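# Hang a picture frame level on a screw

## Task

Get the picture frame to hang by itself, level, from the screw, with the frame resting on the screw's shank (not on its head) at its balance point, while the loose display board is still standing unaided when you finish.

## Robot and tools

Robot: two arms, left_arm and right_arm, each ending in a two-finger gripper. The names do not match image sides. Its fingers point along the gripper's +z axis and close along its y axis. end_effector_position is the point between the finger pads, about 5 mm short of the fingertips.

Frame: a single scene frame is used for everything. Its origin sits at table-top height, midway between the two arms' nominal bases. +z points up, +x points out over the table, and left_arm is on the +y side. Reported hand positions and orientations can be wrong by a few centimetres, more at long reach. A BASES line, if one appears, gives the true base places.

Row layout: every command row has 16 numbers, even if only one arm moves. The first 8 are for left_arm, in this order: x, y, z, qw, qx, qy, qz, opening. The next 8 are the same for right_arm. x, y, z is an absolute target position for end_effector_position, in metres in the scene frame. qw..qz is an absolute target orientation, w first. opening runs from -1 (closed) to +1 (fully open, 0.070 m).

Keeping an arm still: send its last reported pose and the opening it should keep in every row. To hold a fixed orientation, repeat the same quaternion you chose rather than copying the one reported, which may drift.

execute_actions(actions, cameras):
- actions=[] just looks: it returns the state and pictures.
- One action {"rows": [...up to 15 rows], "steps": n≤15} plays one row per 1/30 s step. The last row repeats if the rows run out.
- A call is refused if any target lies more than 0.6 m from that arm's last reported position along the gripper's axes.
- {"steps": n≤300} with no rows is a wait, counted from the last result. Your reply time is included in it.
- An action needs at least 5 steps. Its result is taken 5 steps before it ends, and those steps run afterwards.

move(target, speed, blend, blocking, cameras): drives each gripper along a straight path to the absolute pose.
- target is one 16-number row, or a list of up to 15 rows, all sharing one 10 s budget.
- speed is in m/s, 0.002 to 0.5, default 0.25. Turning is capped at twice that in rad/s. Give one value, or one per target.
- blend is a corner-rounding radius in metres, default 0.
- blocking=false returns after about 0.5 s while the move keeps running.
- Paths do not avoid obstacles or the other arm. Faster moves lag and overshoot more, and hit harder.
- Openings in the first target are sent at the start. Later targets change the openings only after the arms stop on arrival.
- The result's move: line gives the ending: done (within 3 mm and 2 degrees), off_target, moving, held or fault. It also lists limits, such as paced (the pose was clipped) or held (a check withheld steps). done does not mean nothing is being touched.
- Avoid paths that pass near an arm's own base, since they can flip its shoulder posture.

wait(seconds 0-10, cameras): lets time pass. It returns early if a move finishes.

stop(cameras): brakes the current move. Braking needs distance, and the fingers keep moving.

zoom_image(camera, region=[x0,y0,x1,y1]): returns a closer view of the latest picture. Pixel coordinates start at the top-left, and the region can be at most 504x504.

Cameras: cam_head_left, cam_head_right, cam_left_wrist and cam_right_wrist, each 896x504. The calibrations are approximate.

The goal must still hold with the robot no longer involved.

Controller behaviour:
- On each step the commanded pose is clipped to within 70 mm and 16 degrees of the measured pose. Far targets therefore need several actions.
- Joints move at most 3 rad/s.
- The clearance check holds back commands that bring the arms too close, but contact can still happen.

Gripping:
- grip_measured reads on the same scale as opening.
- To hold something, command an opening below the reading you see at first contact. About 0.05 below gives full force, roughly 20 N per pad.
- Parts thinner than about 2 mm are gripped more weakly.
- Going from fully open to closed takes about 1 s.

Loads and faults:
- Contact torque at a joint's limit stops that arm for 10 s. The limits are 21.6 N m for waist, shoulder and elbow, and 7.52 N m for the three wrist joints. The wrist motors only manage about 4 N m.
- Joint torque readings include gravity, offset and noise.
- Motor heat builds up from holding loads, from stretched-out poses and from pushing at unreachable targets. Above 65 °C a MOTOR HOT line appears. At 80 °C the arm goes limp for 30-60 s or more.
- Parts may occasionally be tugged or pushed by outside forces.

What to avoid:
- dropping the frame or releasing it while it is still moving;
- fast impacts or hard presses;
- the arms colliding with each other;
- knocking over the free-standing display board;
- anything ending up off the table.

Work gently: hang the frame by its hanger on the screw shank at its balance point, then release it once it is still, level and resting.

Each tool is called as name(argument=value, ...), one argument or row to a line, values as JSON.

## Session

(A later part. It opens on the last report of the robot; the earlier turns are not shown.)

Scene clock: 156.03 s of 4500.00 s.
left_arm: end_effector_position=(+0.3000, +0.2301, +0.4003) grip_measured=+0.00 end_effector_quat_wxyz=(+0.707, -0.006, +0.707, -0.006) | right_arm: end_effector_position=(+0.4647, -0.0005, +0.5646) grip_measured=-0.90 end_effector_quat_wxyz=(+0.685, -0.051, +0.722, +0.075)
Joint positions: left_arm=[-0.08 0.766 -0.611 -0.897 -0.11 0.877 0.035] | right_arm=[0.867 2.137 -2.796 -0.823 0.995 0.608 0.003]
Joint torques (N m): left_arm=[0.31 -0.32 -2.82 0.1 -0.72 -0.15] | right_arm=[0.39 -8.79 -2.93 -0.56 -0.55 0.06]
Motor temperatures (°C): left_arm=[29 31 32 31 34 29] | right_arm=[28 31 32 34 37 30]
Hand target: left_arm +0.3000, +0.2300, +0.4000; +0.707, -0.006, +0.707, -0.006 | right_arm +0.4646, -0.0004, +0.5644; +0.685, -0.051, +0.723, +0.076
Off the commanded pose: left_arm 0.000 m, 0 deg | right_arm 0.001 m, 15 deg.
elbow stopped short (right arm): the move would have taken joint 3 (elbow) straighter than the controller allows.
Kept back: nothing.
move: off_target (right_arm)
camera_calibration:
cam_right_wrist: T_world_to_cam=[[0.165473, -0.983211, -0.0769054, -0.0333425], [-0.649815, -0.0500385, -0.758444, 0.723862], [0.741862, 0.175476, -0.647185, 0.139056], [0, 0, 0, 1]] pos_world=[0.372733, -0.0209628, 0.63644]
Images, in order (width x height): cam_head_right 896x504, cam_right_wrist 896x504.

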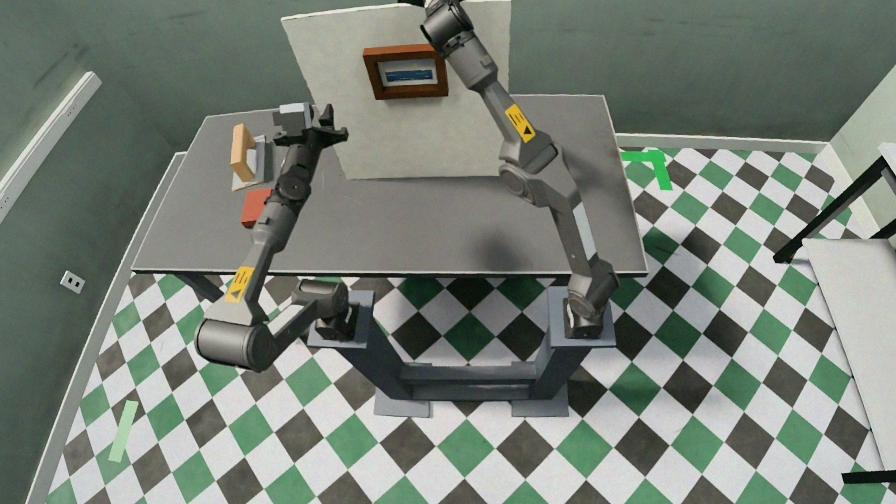

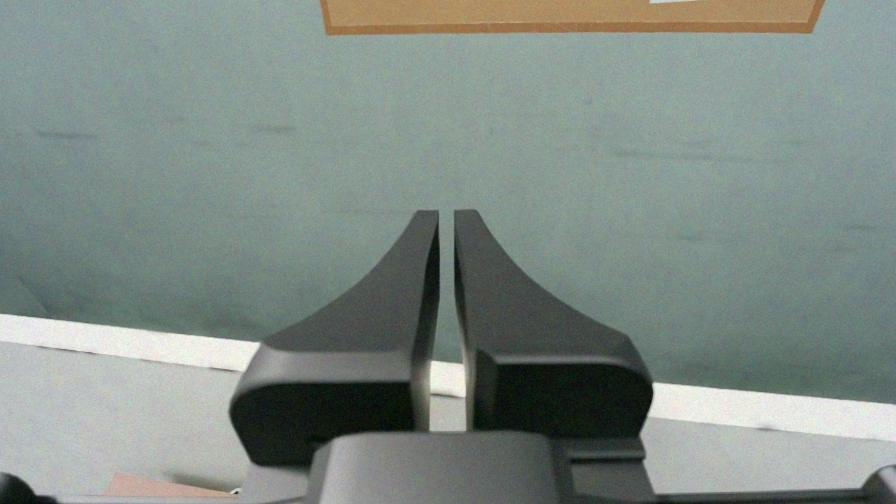

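move(
  target=[
    [0.300,0.23,0.40,0.7071,-0.0062,0.7071,-0.0062,0.0,0.40,0.00,0.56,0.5,0,0.866,0,-0.9],
    [0.300,0.23,0.40,0.7071,-0.0062,0.7071,-0.0062,0.0,0.41,0.015,0.535,0.2756,0,0.9613,0,-0.9],
  ],
  speed=0.12,
  cameras=["cam_right_wrist","cam_head_right"],
)

Scene clock: 162.80 s of 4500.00 s.
left_arm: end_effector_position=(+0.3000, +0.2300, +0.4002) grip_measured=+0.00 end_effector_quat_wxyz=(+0.707, -0.006, +0.707, -0.006) | right_arm: end_effector_position=(+0.4098, +0.0149, +0.5342) grip_measured=-0.90 end_effector_quat_wxyz=(+0.554, -0.053, +0.811, +0.181)
Joint positions: left_arm=[-0.08 0.766 -0.611 -0.895 -0.109 0.875 0.035] | right_arm=[0.894 2.019 -2.738 -0.494 1.216 0.604 0.003]
Joint torques (N m): left_arm=[0.45 -0.28 -2.75 0.17 -0.76 -0.18] | right_arm=[-0.38 -8.21 -3.73 -0.46 0 0.14]
Motor temperatures (°C): left_arm=[29 31 32 31 34 29] | right_arm=[28 31 32 34 37 30]
Hand target: left_arm +0.3000, +0.2300, +0.4000; +0.707, -0.006, +0.707, -0.006 | right_arm +0.4098, +0.0147, +0.5345; +0.554, -0.053, +0.811, +0.181
Off the commanded pose: left_arm 0.000 m, 0 deg | right_arm 0.001 m, 42 deg; orientation clipped.
elbow stopped short (right arm): the move would have taken joint 3 (elbow) straighter than the controller allows.
joint sent to its limit (right arm) — joint 5 (wrist pitch), upper limit.
Kept back: nothing.
move: off_target (right_arm); limits=paced
camera_calibration:
cam_right_wrist: T_world_to_cam=[[0.263521, -0.927077, -0.266616, 0.0488848], [-0.848182, -0.0910248, -0.521826, 0.621442], [0.459504, 0.363651, -0.810317, 0.357536], [0, 0, 0, 1]] pos_world=[0.349924, -0.0281319, 0.627035]
Images, in order (width x height): cam_head_right 896x504, cam_right_wrist 896x504.

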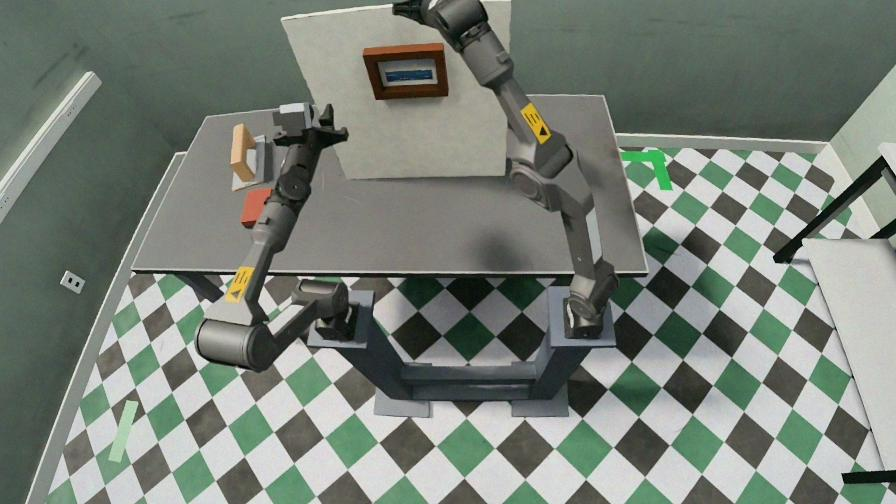

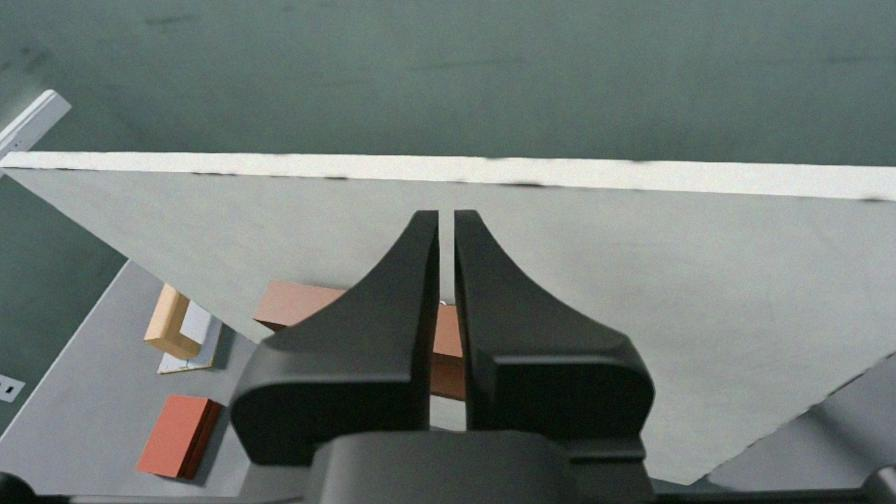

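execute_actions(
  actions=[],
  cameras=["all"],
)

Scene clock: 163.47 s of 4500.00 s.
left_arm: end_effector_position=(+0.3000, +0.2300, +0.4002) grip_measured=+0.00 end_effector_quat_wxyz=(+0.707, -0.006, +0.707, -0.006) | right_arm: end_effector_position=(+0.4098, +0.0149, +0.5342) grip_measured=-0.90 end_effector_quat_wxyz=(+0.554, -0.053, +0.811, +0.181)
Joint positions: left_arm=[-0.08 0.766 -0.611 -0.895 -0.109 0.875 0.035] | right_arm=[0.894 2.019 -2.738 -0.494 1.216 0.604 0.004]
Joint torques (N m): left_arm=[0.33 -0.15 -2.8 0.18 -0.73 -0.14] | right_arm=[-0.33 -8.83 -3.72 -0.39 0.08 0.23]
Motor temperatures (°C): left_arm=[29 31 32 31 34 29] | right_arm=[28 31 32 34 37 30]
Hand target: left_arm +0.3000, +0.2300, +0.4000; +0.707, -0.006, +0.707, -0.006 | right_arm +0.4098, +0.0147, +0.5345; +0.554, -0.053, +0.811, +0.181
Off the commanded pose: left_arm 0.000 m, 0 deg | right_arm 0.001 m, 42 deg; orientation clipped.
Steps of this call (1-20: nothing new was sent). Readings (end_effector_position of left_arm | right_arm):
1: (+0.3000, +0.2300, +0.4002) | (+0.4098, +0.0149, +0.5342)
2: (+0.3000, +0.2300, +0.4002) | (+0.4098, +0.0149, +0.5342)
4: (+0.3000, +0.2300, +0.4002) | (+0.4098, +0.0149, +0.5342)
8: (+0.3000, +0.2300, +0.4002) | (+0.4098, +0.0149, +0.5342)
20: the state above
camera_calibration:
cam_left_wrist: T_world_to_cam=[[0.0232401, -0.999707, 0.00669712, 0.223803], [-0.559692, -0.0185612, -0.828493, 0.504282], [0.828375, 0.0155059, -0.55996, 0.0937578], [0, 0, 0, 1]] pos_world=[0.199375, 0.231644, 0.468796]
cam_right_wrist: T_world_to_cam=[[0.263577, -0.927045, -0.266674, 0.04891], [-0.848204, -0.0910645, -0.521783, 0.621418], [0.459432, 0.363724, -0.810326, 0.357562], [0, 0, 0, 1]] pos_world=[0.349922, -0.0281227, 0.62703]

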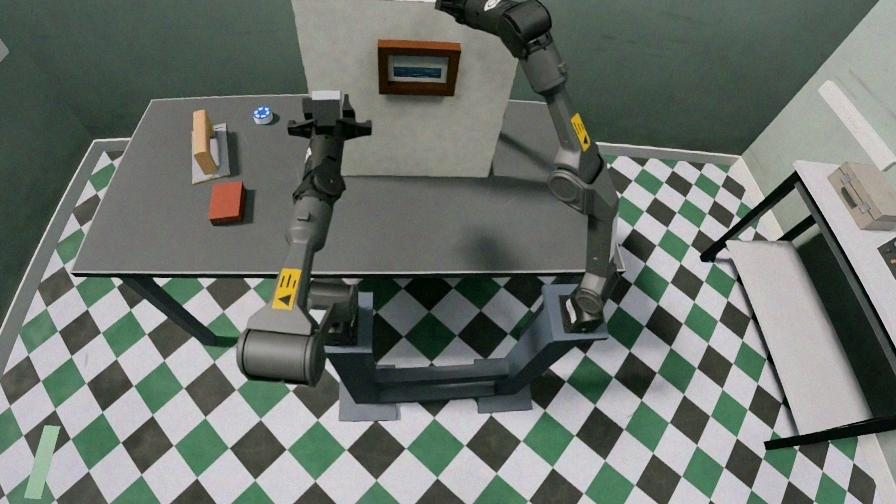

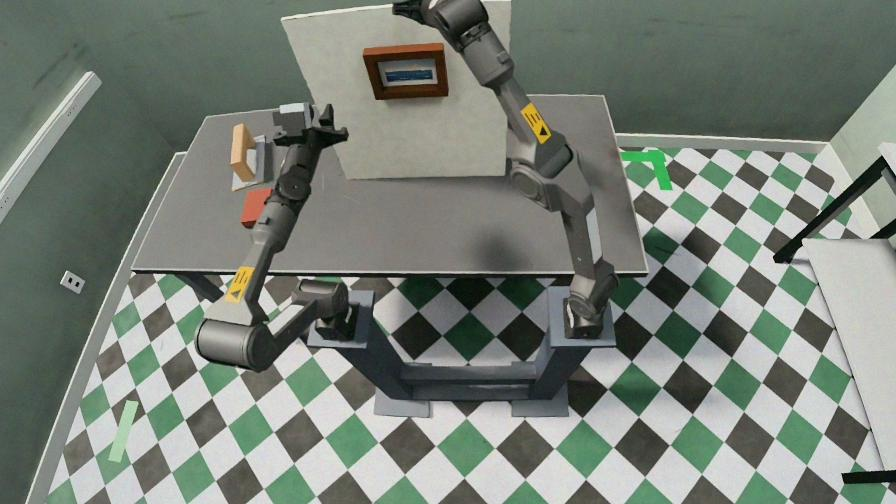

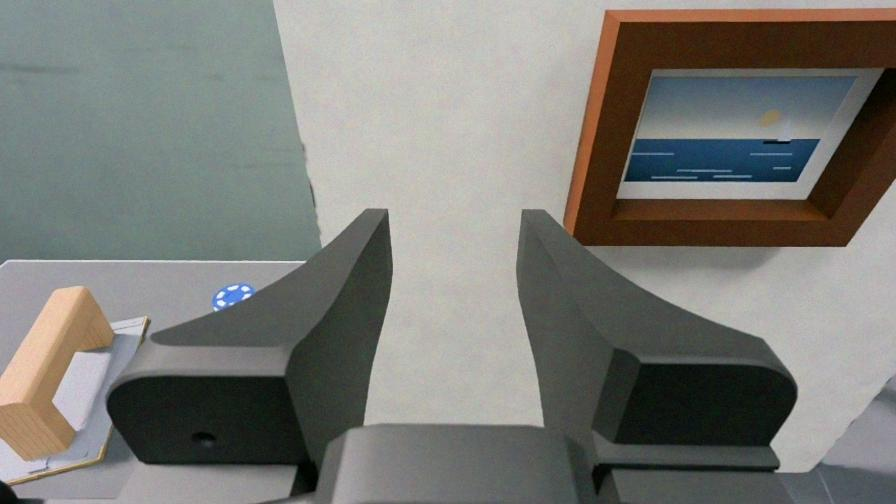

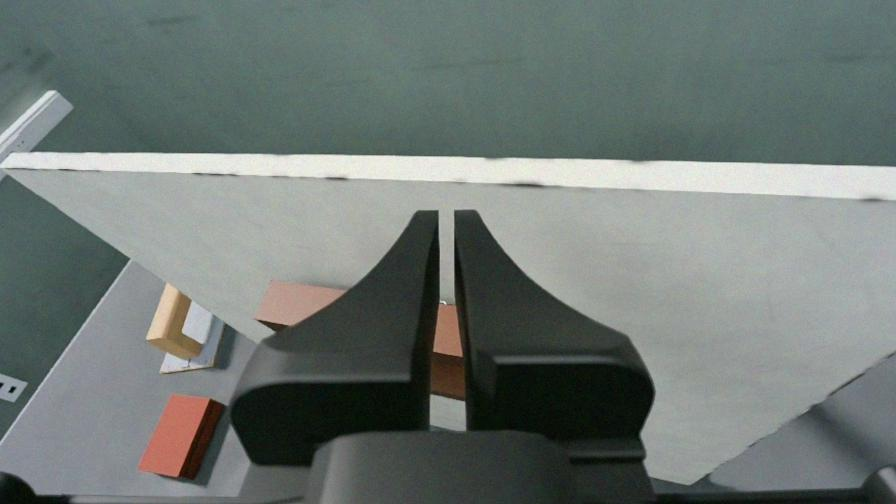

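zoom_image(
  camera="cam_right_wrist",
  region=[415, 280, 475, 325],
)

zoom_image(
  camera="cam_head_left",
  region=[370, 30, 470, 105],
)

zoom_image(
  camera="cam_left_wrist",
  region=[560, 0, 896, 252],
)

Scaled by 8.400 from the camera's 896x504 image, which has a finer 1280x720 frame.

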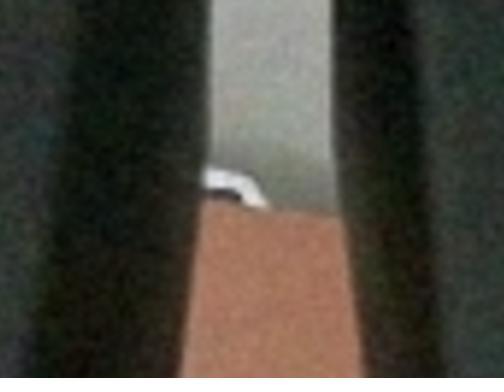

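Scaled by 5.040 from the camera's 896x504 image, which has a finer 1280x720 frame.

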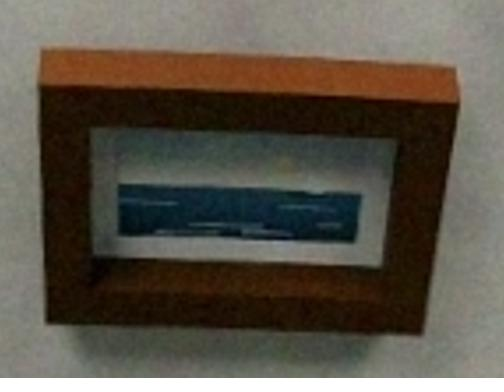

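Scaled by 1.500 from the camera's 896x504 image, which has a finer 1280x720 frame.

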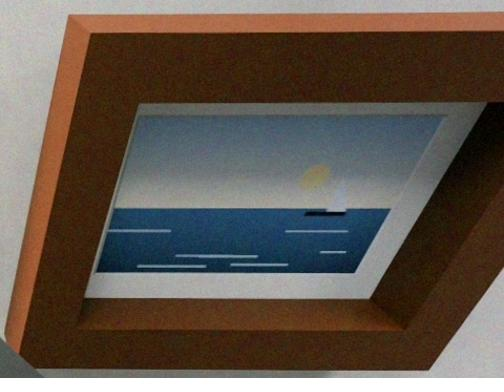

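execute_actions(
  actions=[
    {"rows":[[0.3,0.23,0.4,0.7071,-0.0062,0.7071,-0.0062,0.0,0.4098,0.0149,0.5342,0.554,-0.053,0.811,0.181,0.6]],"steps":15},
  ],
)

wait(
  seconds=1.0,
  cameras=["cam_right_wrist"],
)

zoom_image(
  camera="cam_right_wrist",
  region=[400, 270, 490, 340],
)

Scene clock: 164.60 s of 4500.00 s.
left_arm: end_effector_position=(+0.3000, +0.2300, +0.4002) grip_measured=+0.00 end_effector_quat_wxyz=(+0.707, -0.006, +0.707, -0.006) | right_arm: end_effector_position=(+0.4099, +0.0147, +0.5343) grip_measured=-0.24 end_effector_quat_wxyz=(+0.554, -0.053, +0.811, +0.181)
Joint positions: left_arm=[-0.08 0.766 -0.611 -0.895 -0.109 0.875 0.035] | right_arm=[0.894 2.019 -2.738 -0.495 1.216 0.606 0.027]
Joint torques (N m): left_arm=[0.47 -0.28 -2.75 0.17 -0.74 -0.19] | right_arm=[0.67 -8.35 -3.03 -0.57 0.09 0.15]
Motor temperatures (°C): left_arm=[29 31 32 31 34 29] | right_arm=[28 31 32 34 37 30]
Steps of this call (1-24: nothing new was sent; 25-34: this action's first 10). Readings (end_effector_position of left_arm | right_arm):
25: (+0.3000, +0.2300, +0.4002) | (+0.4098, +0.0149, +0.5342)
26: (+0.3000, +0.2300, +0.4002) | (+0.4098, +0.0149, +0.5342)
28: (+0.3000, +0.2300, +0.4002) | (+0.4098, +0.0149, +0.5342)
32: (+0.3000, +0.2300, +0.4002) | (+0.4099, +0.0147, +0.5343)
34: the state above

Scene clock: 165.77 s of 4500.00 s.
left_arm: end_effector_position=(+0.3000, +0.2300, +0.4002) grip_measured=+0.00 end_effector_quat_wxyz=(+0.707, -0.006, +0.707, -0.006) | right_arm: end_effector_position=(+0.4099, +0.0147, +0.5343) grip_measured=+0.60 end_effector_quat_wxyz=(+0.554, -0.053, +0.811, +0.181)
Joint positions: left_arm=[-0.08 0.766 -0.611 -0.895 -0.109 0.875 0.035] | right_arm=[0.894 2.019 -2.738 -0.495 1.216 0.606 0.056]
Joint torques (N m): left_arm=[0.57 -0.33 -2.78 0.17 -0.73 -0.17] | right_arm=[0.67 -7.32 -2.7 -0.57 0.03 -0.09]
Motor temperatures (°C): left_arm=[29 31 32 31 34 29] | right_arm=[28 31 32 34 37 30]
Hand target: left_arm +0.3000, +0.2300, +0.4000; +0.707, -0.006, +0.707, -0.006 | right_arm +0.4098, +0.0149, +0.5342; +0.554, -0.053, +0.811, +0.181
Off the commanded pose: left_arm 0.000 m, 0 deg | right_arm 0.000 m, 0 deg.
Steps of this call (1-5: your previous action's last 5; 6-35: nothing new was sent). Readings (end_effector_position of left_arm | right_arm):
1: (+0.3000, +0.2300, +0.4002) | (+0.4099, +0.0147, +0.5343)
2: (+0.3000, +0.2300, +0.4002) | (+0.4099, +0.0147, +0.5343)
4: (+0.3000, +0.2300, +0.4002) | (+0.4099, +0.0147, +0.5343)
8: (+0.3000, +0.2300, +0.4002) | (+0.4099, +0.0147, +0.5343)
35: the state above
camera_calibration:
cam_right_wrist: T_world_to_cam=[[0.262602, -0.927126, -0.267354, 0.0495262], [-0.848291, -0.0897832, -0.521863, 0.621566], [0.459829, 0.363836, -0.81005, 0.357317], [0, 0, 0, 1]] pos_world=[0.349959, -0.0282814, 0.627058]
Images, in order (width x height): cam_right_wrist 896x504.

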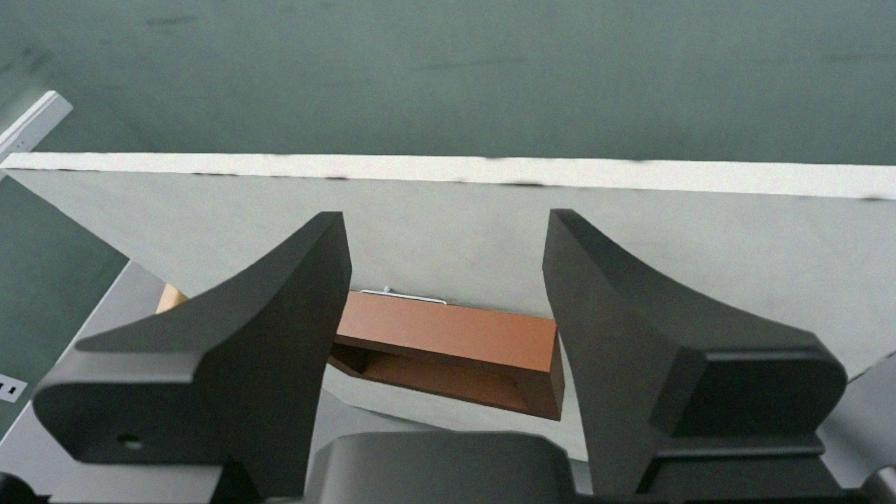

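Scaled by 5.600 from the camera's 896x504 image, which has a finer 1280x720 frame.

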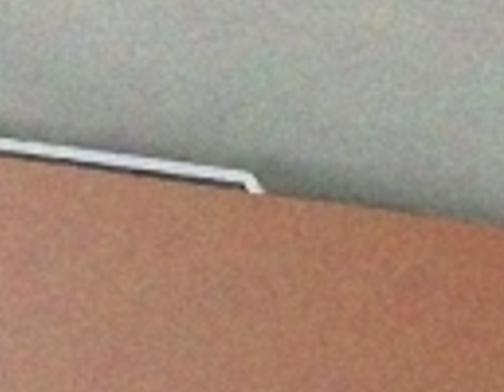

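Excellent view; zoom in on the screw.

zoom_image(
  camera="cam_right_wrist",
  region=[350, 275, 420, 315],
)

zoom_image(
  camera="cam_right_wrist",
  region=[372, 280, 402, 302],
)

Scaled by 7.200 from the camera's 896x504 image, which has a finer 1280x720 frame.

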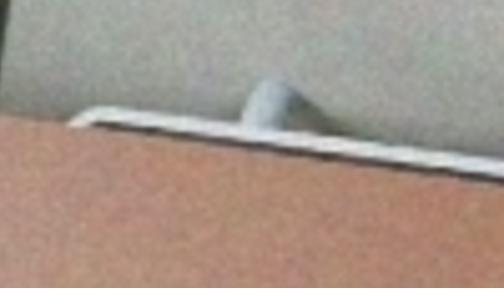

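Scaled by 16.800 from the camera's 896x504 image, which has a finer 1280x720 frame.

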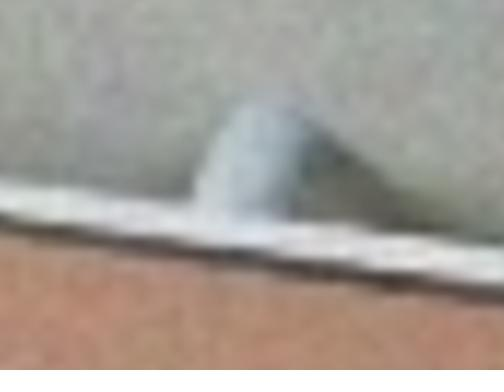

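zoom_image(
  camera="cam_right_wrist",
  region=[340, 260, 580, 400],
)

zoom_image(
  camera="cam_right_wrist",
  region=[340, 130, 580, 270],
)

zoom_image(
  camera="cam_head_right",
  region=[355, 35, 455, 110],
)

Scaled by 2.100 from the camera's 896x504 image, which has a finer 1280x720 frame.

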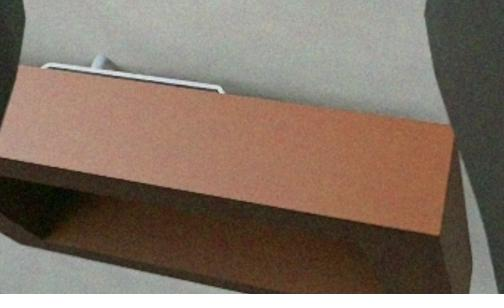

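Scaled by 2.100 from the camera's 896x504 image, which has a finer 1280x720 frame.

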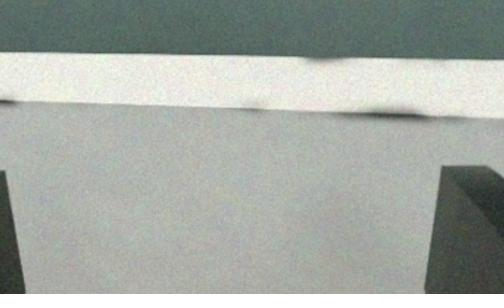

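This scene's latest camera images include none from cam_head_right. They are from: cam_right_wrist. cam_head_right's image comes with the result of a call that names it in "cameras".

zoom_image(
  camera="cam_right_wrist",
  region=[335, 280, 365, 350],
)

zoom_image(
  camera="cam_right_wrist",
  region=[535, 310, 570, 380],
)

zoom_image(
  camera="cam_right_wrist",
  region=[430, 295, 465, 365],
)

Scaled by 7.200 from the camera's 896x504 image, which has a finer 1280x720 frame.

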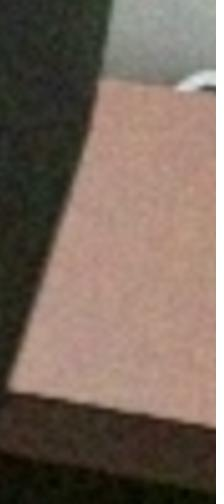

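Scaled by 7.200 from the camera's 896x504 image, which has a finer 1280x720 frame.

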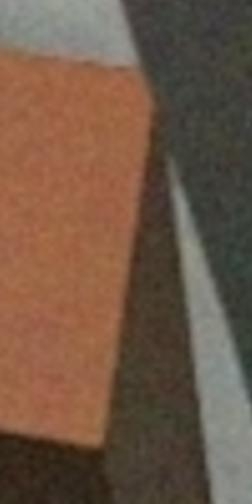

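Scaled by 7.200 from the camera's 896x504 image, which has a finer 1280x720 frame.

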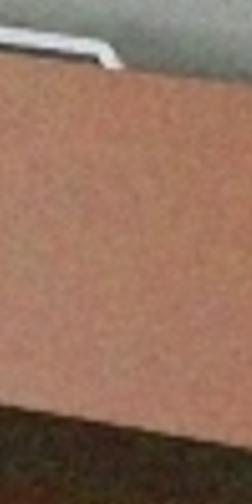

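move(
  target=[
    [0.3,0.23,0.4,0.7071,-0.0062,0.7071,-0.0062,0.0,0.36,-0.05,0.545,0.6,-0.015,0.799,0.022,0.6],
    [0.3,0.23,0.4,0.7071,-0.0062,0.7071,-0.0062,0.0,0.2504,-0.2493,0.4698,0.534,-0.192,0.819,0.083,0.6],
  ],
  speed=0.15,
  blend=[0.03,0],
)

zoom_image(
  camera="cam_head_left",
  region=[370, 30, 470, 105],
)

zoom_image(
  camera="cam_left_wrist",
  region=[560, 0, 896, 252],
)

zoom_image(
  camera="cam_left_wrist",
  region=[0, 200, 336, 320],
)

Scene clock: 181.60 s of 4500.00 s.
left_arm: end_effector_position=(+0.3000, +0.2300, +0.4002) grip_measured=+0.00 end_effector_quat_wxyz=(+0.707, -0.006, +0.707, -0.006) | right_arm: end_effector_position=(+0.2503, -0.2493, +0.4702) grip_measured=+0.60 end_effector_quat_wxyz=(+0.534, -0.192, +0.819, +0.083)
Joint positions: left_arm=[-0.08 0.766 -0.611 -0.895 -0.109 0.875 0.035] | right_arm=[-0.361 0.886 -1.338 0.741 1.215 -0.767 0.056]
Joint torques (N m): left_arm=[0.31 -0.35 -2.87 0.1 -0.71 -0.14] | right_arm=[0.71 0.81 -3.16 0.46 -0.61 0.18]
Motor temperatures (°C): left_arm=[29 31 32 31 34 29] | right_arm=[28 31 32 33 37 30]
Hand target: left_arm +0.3000, +0.2300, +0.4000; +0.707, -0.006, +0.707, -0.006 | right_arm +0.2504, -0.2493, +0.4698; +0.534, -0.192, +0.819, +0.083
Off the commanded pose: left_arm 0.000 m, 0 deg | right_arm 0.000 m, 0 deg.
Kept back: nothing.
move: done
camera_calibration:
cam_left_wrist: T_world_to_cam=[[0.0232401, -0.999707, 0.00669712, 0.223803], [-0.559692, -0.0185612, -0.828493, 0.504282], [0.828375, 0.0155059, -0.55996, 0.0937578], [0, 0, 0, 1]] pos_world=[0.199375, 0.231644, 0.468796]
cam_right_wrist: T_world_to_cam=[[0.380837, -0.923828, 0.0388025, -0.343214], [-0.810309, -0.353665, -0.467248, 0.328074], [0.445379, 0.146503, -0.883275, 0.458683], [0, 0, 0, 1]] pos_world=[0.192262, -0.268241, 0.571752]

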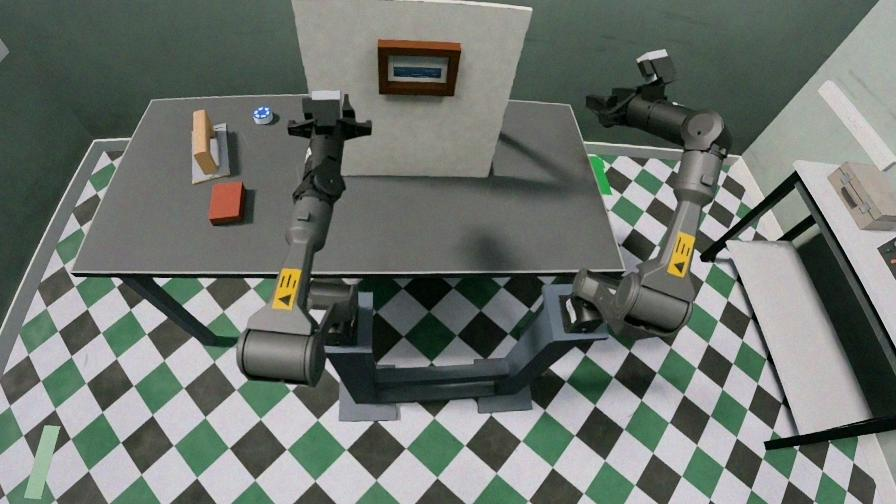

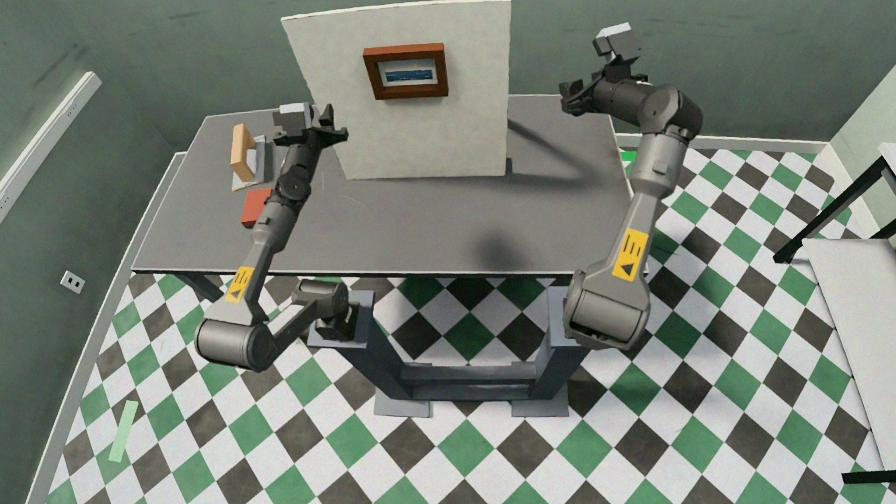

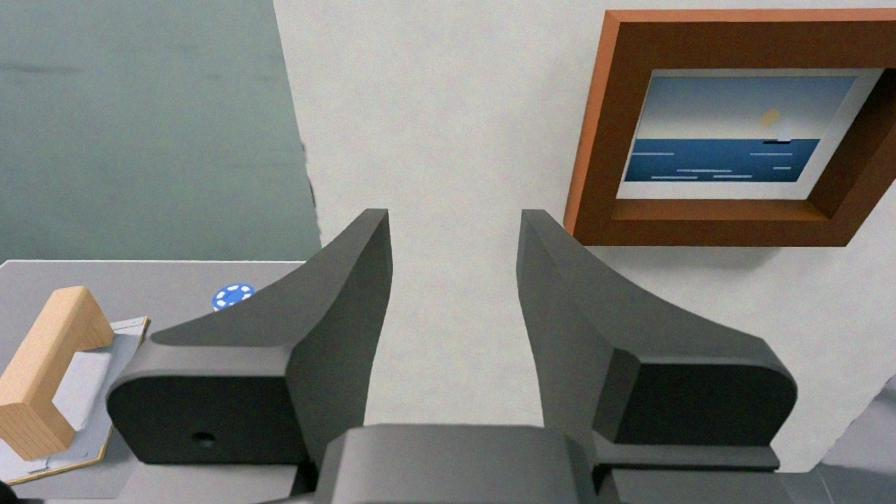

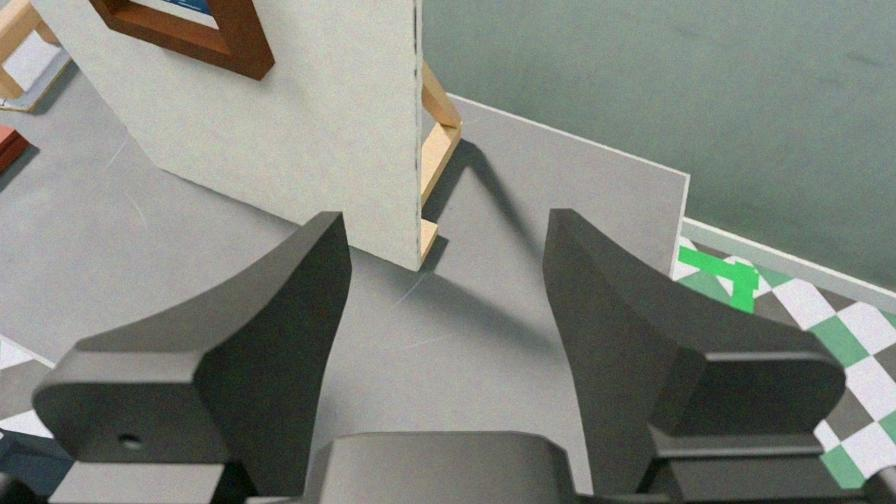

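Scaled by 5.040 from the camera's 896x504 image, which has a finer 1280x720 frame.

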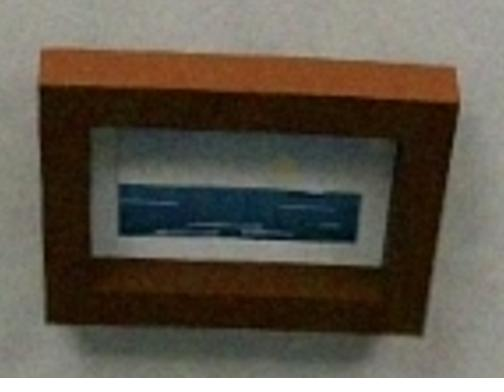

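Scaled by 1.500 from the camera's 896x504 image, which has a finer 1280x720 frame.

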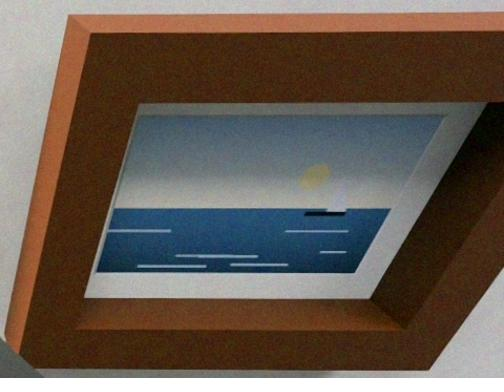

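Scaled by 1.500 from the camera's 896x504 image, which has a finer 1280x720 frame.

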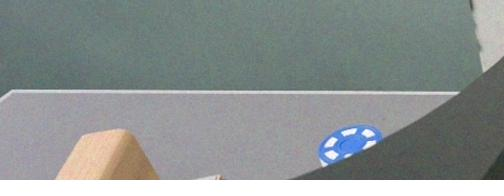

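move(
  target=[0.28,0.08,0.345,0.8829,0.0,0.4695,0.0,0.0,0.2504,-0.2493,0.4698,0.534,-0.192,0.819,0.083,0.6],
  speed=0.15,
  cameras=["cam_left_wrist","cam_head_left"],
)

Scene clock: 186.13 s of 4500.00 s.
left_arm: end_effector_position=(+0.2800, +0.0798, +0.3448) grip_measured=+0.00 end_effector_quat_wxyz=(+0.793, +0.118, +0.594, -0.063) | right_arm: end_effector_position=(+0.2504, -0.2493, +0.4699) grip_measured=+0.60 end_effector_quat_wxyz=(+0.534, -0.192, +0.819, +0.083)
Joint positions: left_arm=[-0.942 1.181 -0.309 -0.695 -1.218 0.606 0.035] | right_arm=[-0.361 0.886 -1.337 0.741 1.215 -0.767 0.056]
Joint torques (N m): left_arm=[0.27 -2.66 -2.89 0.42 -1.2 0.05] | right_arm=[0.69 -0.77 -3.15 0.66 -0.7 0.26]
Motor temperatures (°C): left_arm=[29 31 32 31 34 29] | right_arm=[28 31 32 33 37 30]
Hand target: left_arm +0.2802, +0.0802, +0.3454; +0.794, +0.117, +0.594, -0.062 | right_arm +0.2504, -0.2493, +0.4698; +0.534, -0.192, +0.819, +0.083
Off the commanded pose: left_arm 0.000 m, 23 deg; orientation clipped | right_arm 0.000 m, 0 deg.
joint sent to its limit (left arm) — joint 5 (wrist pitch), lower limit.
Kept back: nothing.
move: off_target (left_arm); limits=paced
camera_calibration:
cam_left_wrist: T_world_to_cam=[[-0.215017, -0.969648, -0.11641, 0.181317], [-0.283944, 0.176118, -0.942528, 0.390975], [0.934421, -0.169606, -0.313194, -0.0184297], [0, 0, 0, 1]] pos_world=[0.167222, 0.10383, 0.38384]
Images, in order (width x height): cam_head_left 896x504, cam_left_wrist 896x504.

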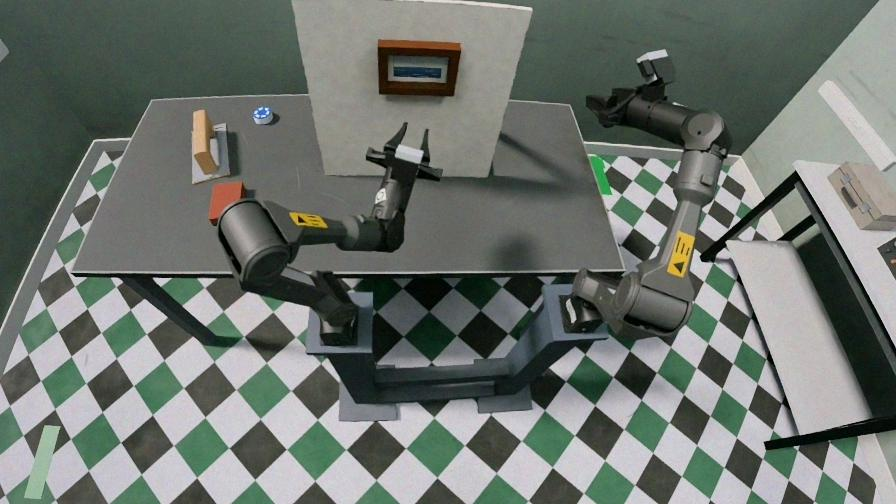

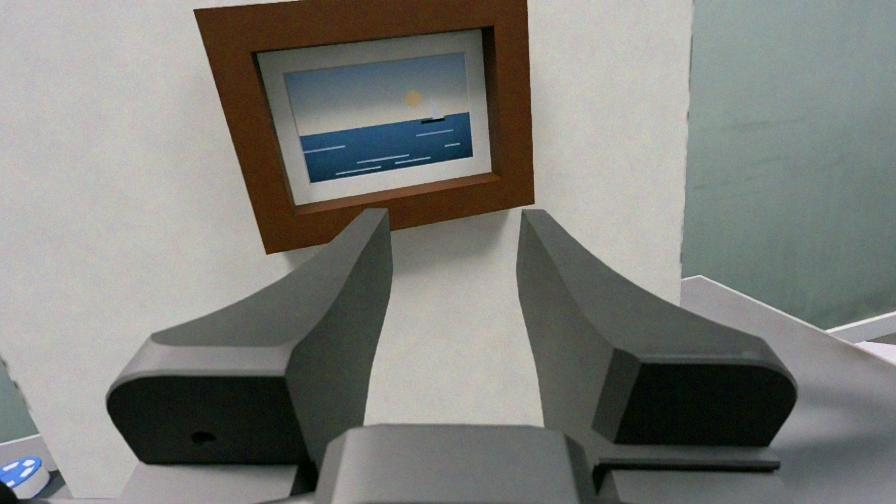

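zoom_image(
  camera="cam_left_wrist",
  region=[180, 0, 560, 260],
)

zoom_image(
  camera="cam_left_wrist",
  region=[650, 0, 730, 150],
)

zoom_image(
  camera="cam_left_wrist",
  region=[650, 150, 730, 300],
)

zoom_image(
  camera="cam_left_wrist",
  region=[0, 340, 80, 504],
)

Scaled by 1.326 from the camera's 896x504 image, which has a finer 1280x720 frame.

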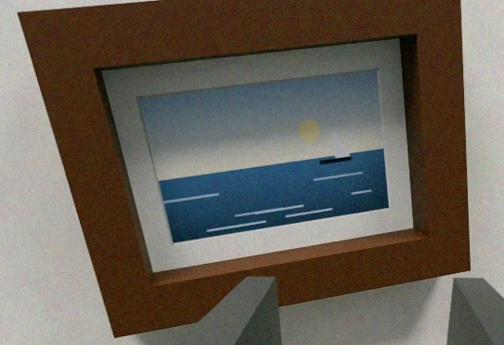

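Scaled by 3.360 from the camera's 896x504 image, which has a finer 1280x720 frame.

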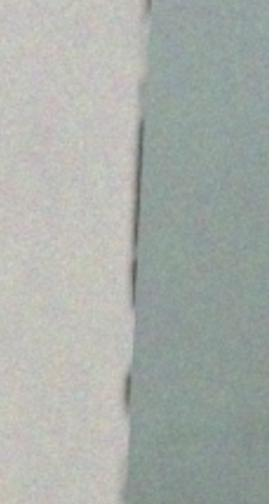

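Scaled by 3.360 from the camera's 896x504 image, which has a finer 1280x720 frame.

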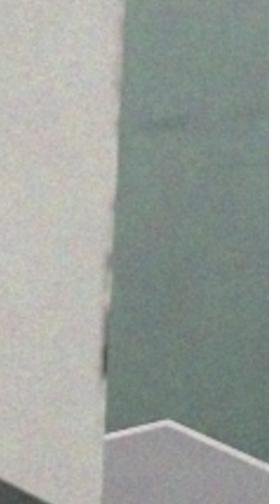

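Scaled by 3.073 from the camera's 896x504 image, which has a finer 1280x720 frame.

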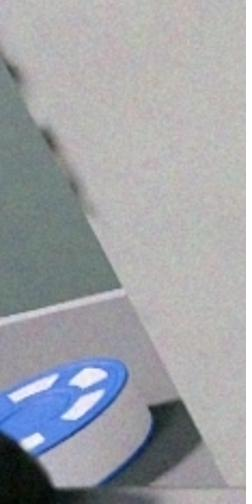

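zoom_image(
  camera="cam_left_wrist",
  region=[180, 0, 280, 70],
)

zoom_image(
  camera="cam_left_wrist",
  region=[240, 180, 340, 260],
)

zoom_image(
  camera="cam_left_wrist",
  region=[470, 150, 570, 220],
)

zoom_image(
  camera="cam_left_wrist",
  region=[460, 0, 560, 70],
)

zoom_image(
  camera="cam_left_wrist",
  region=[290, 0, 390, 70],
)

Scaled by 5.040 from the camera's 896x504 image, which has a finer 1280x720 frame.

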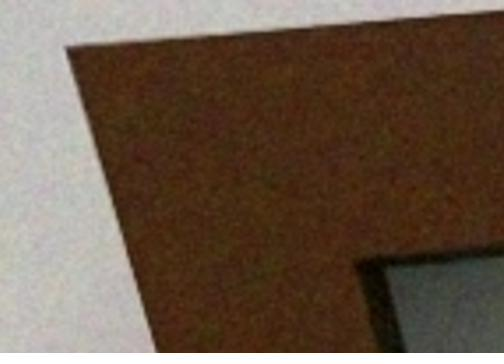

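Scaled by 5.040 from the camera's 896x504 image, which has a finer 1280x720 frame.

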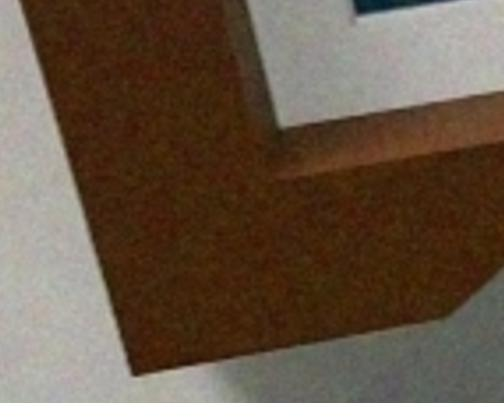

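Scaled by 5.040 from the camera's 896x504 image, which has a finer 1280x720 frame.

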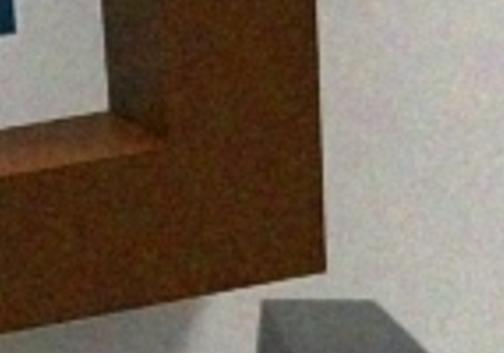

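Scaled by 5.040 from the camera's 896x504 image, which has a finer 1280x720 frame.

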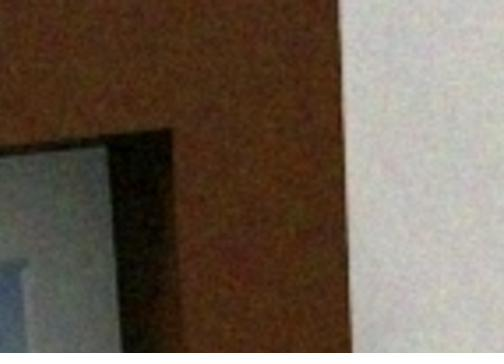

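Scaled by 5.040 from the camera's 896x504 image, which has a finer 1280x720 frame.

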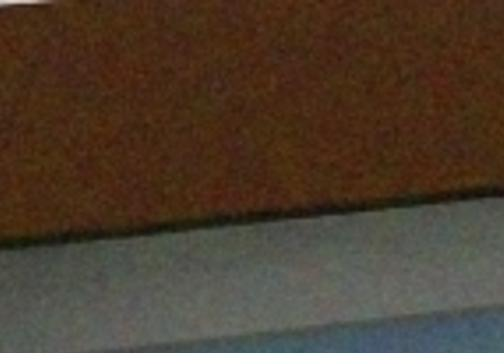

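finished_scene(
  scene=2,
)

The scene is finished: the task was done.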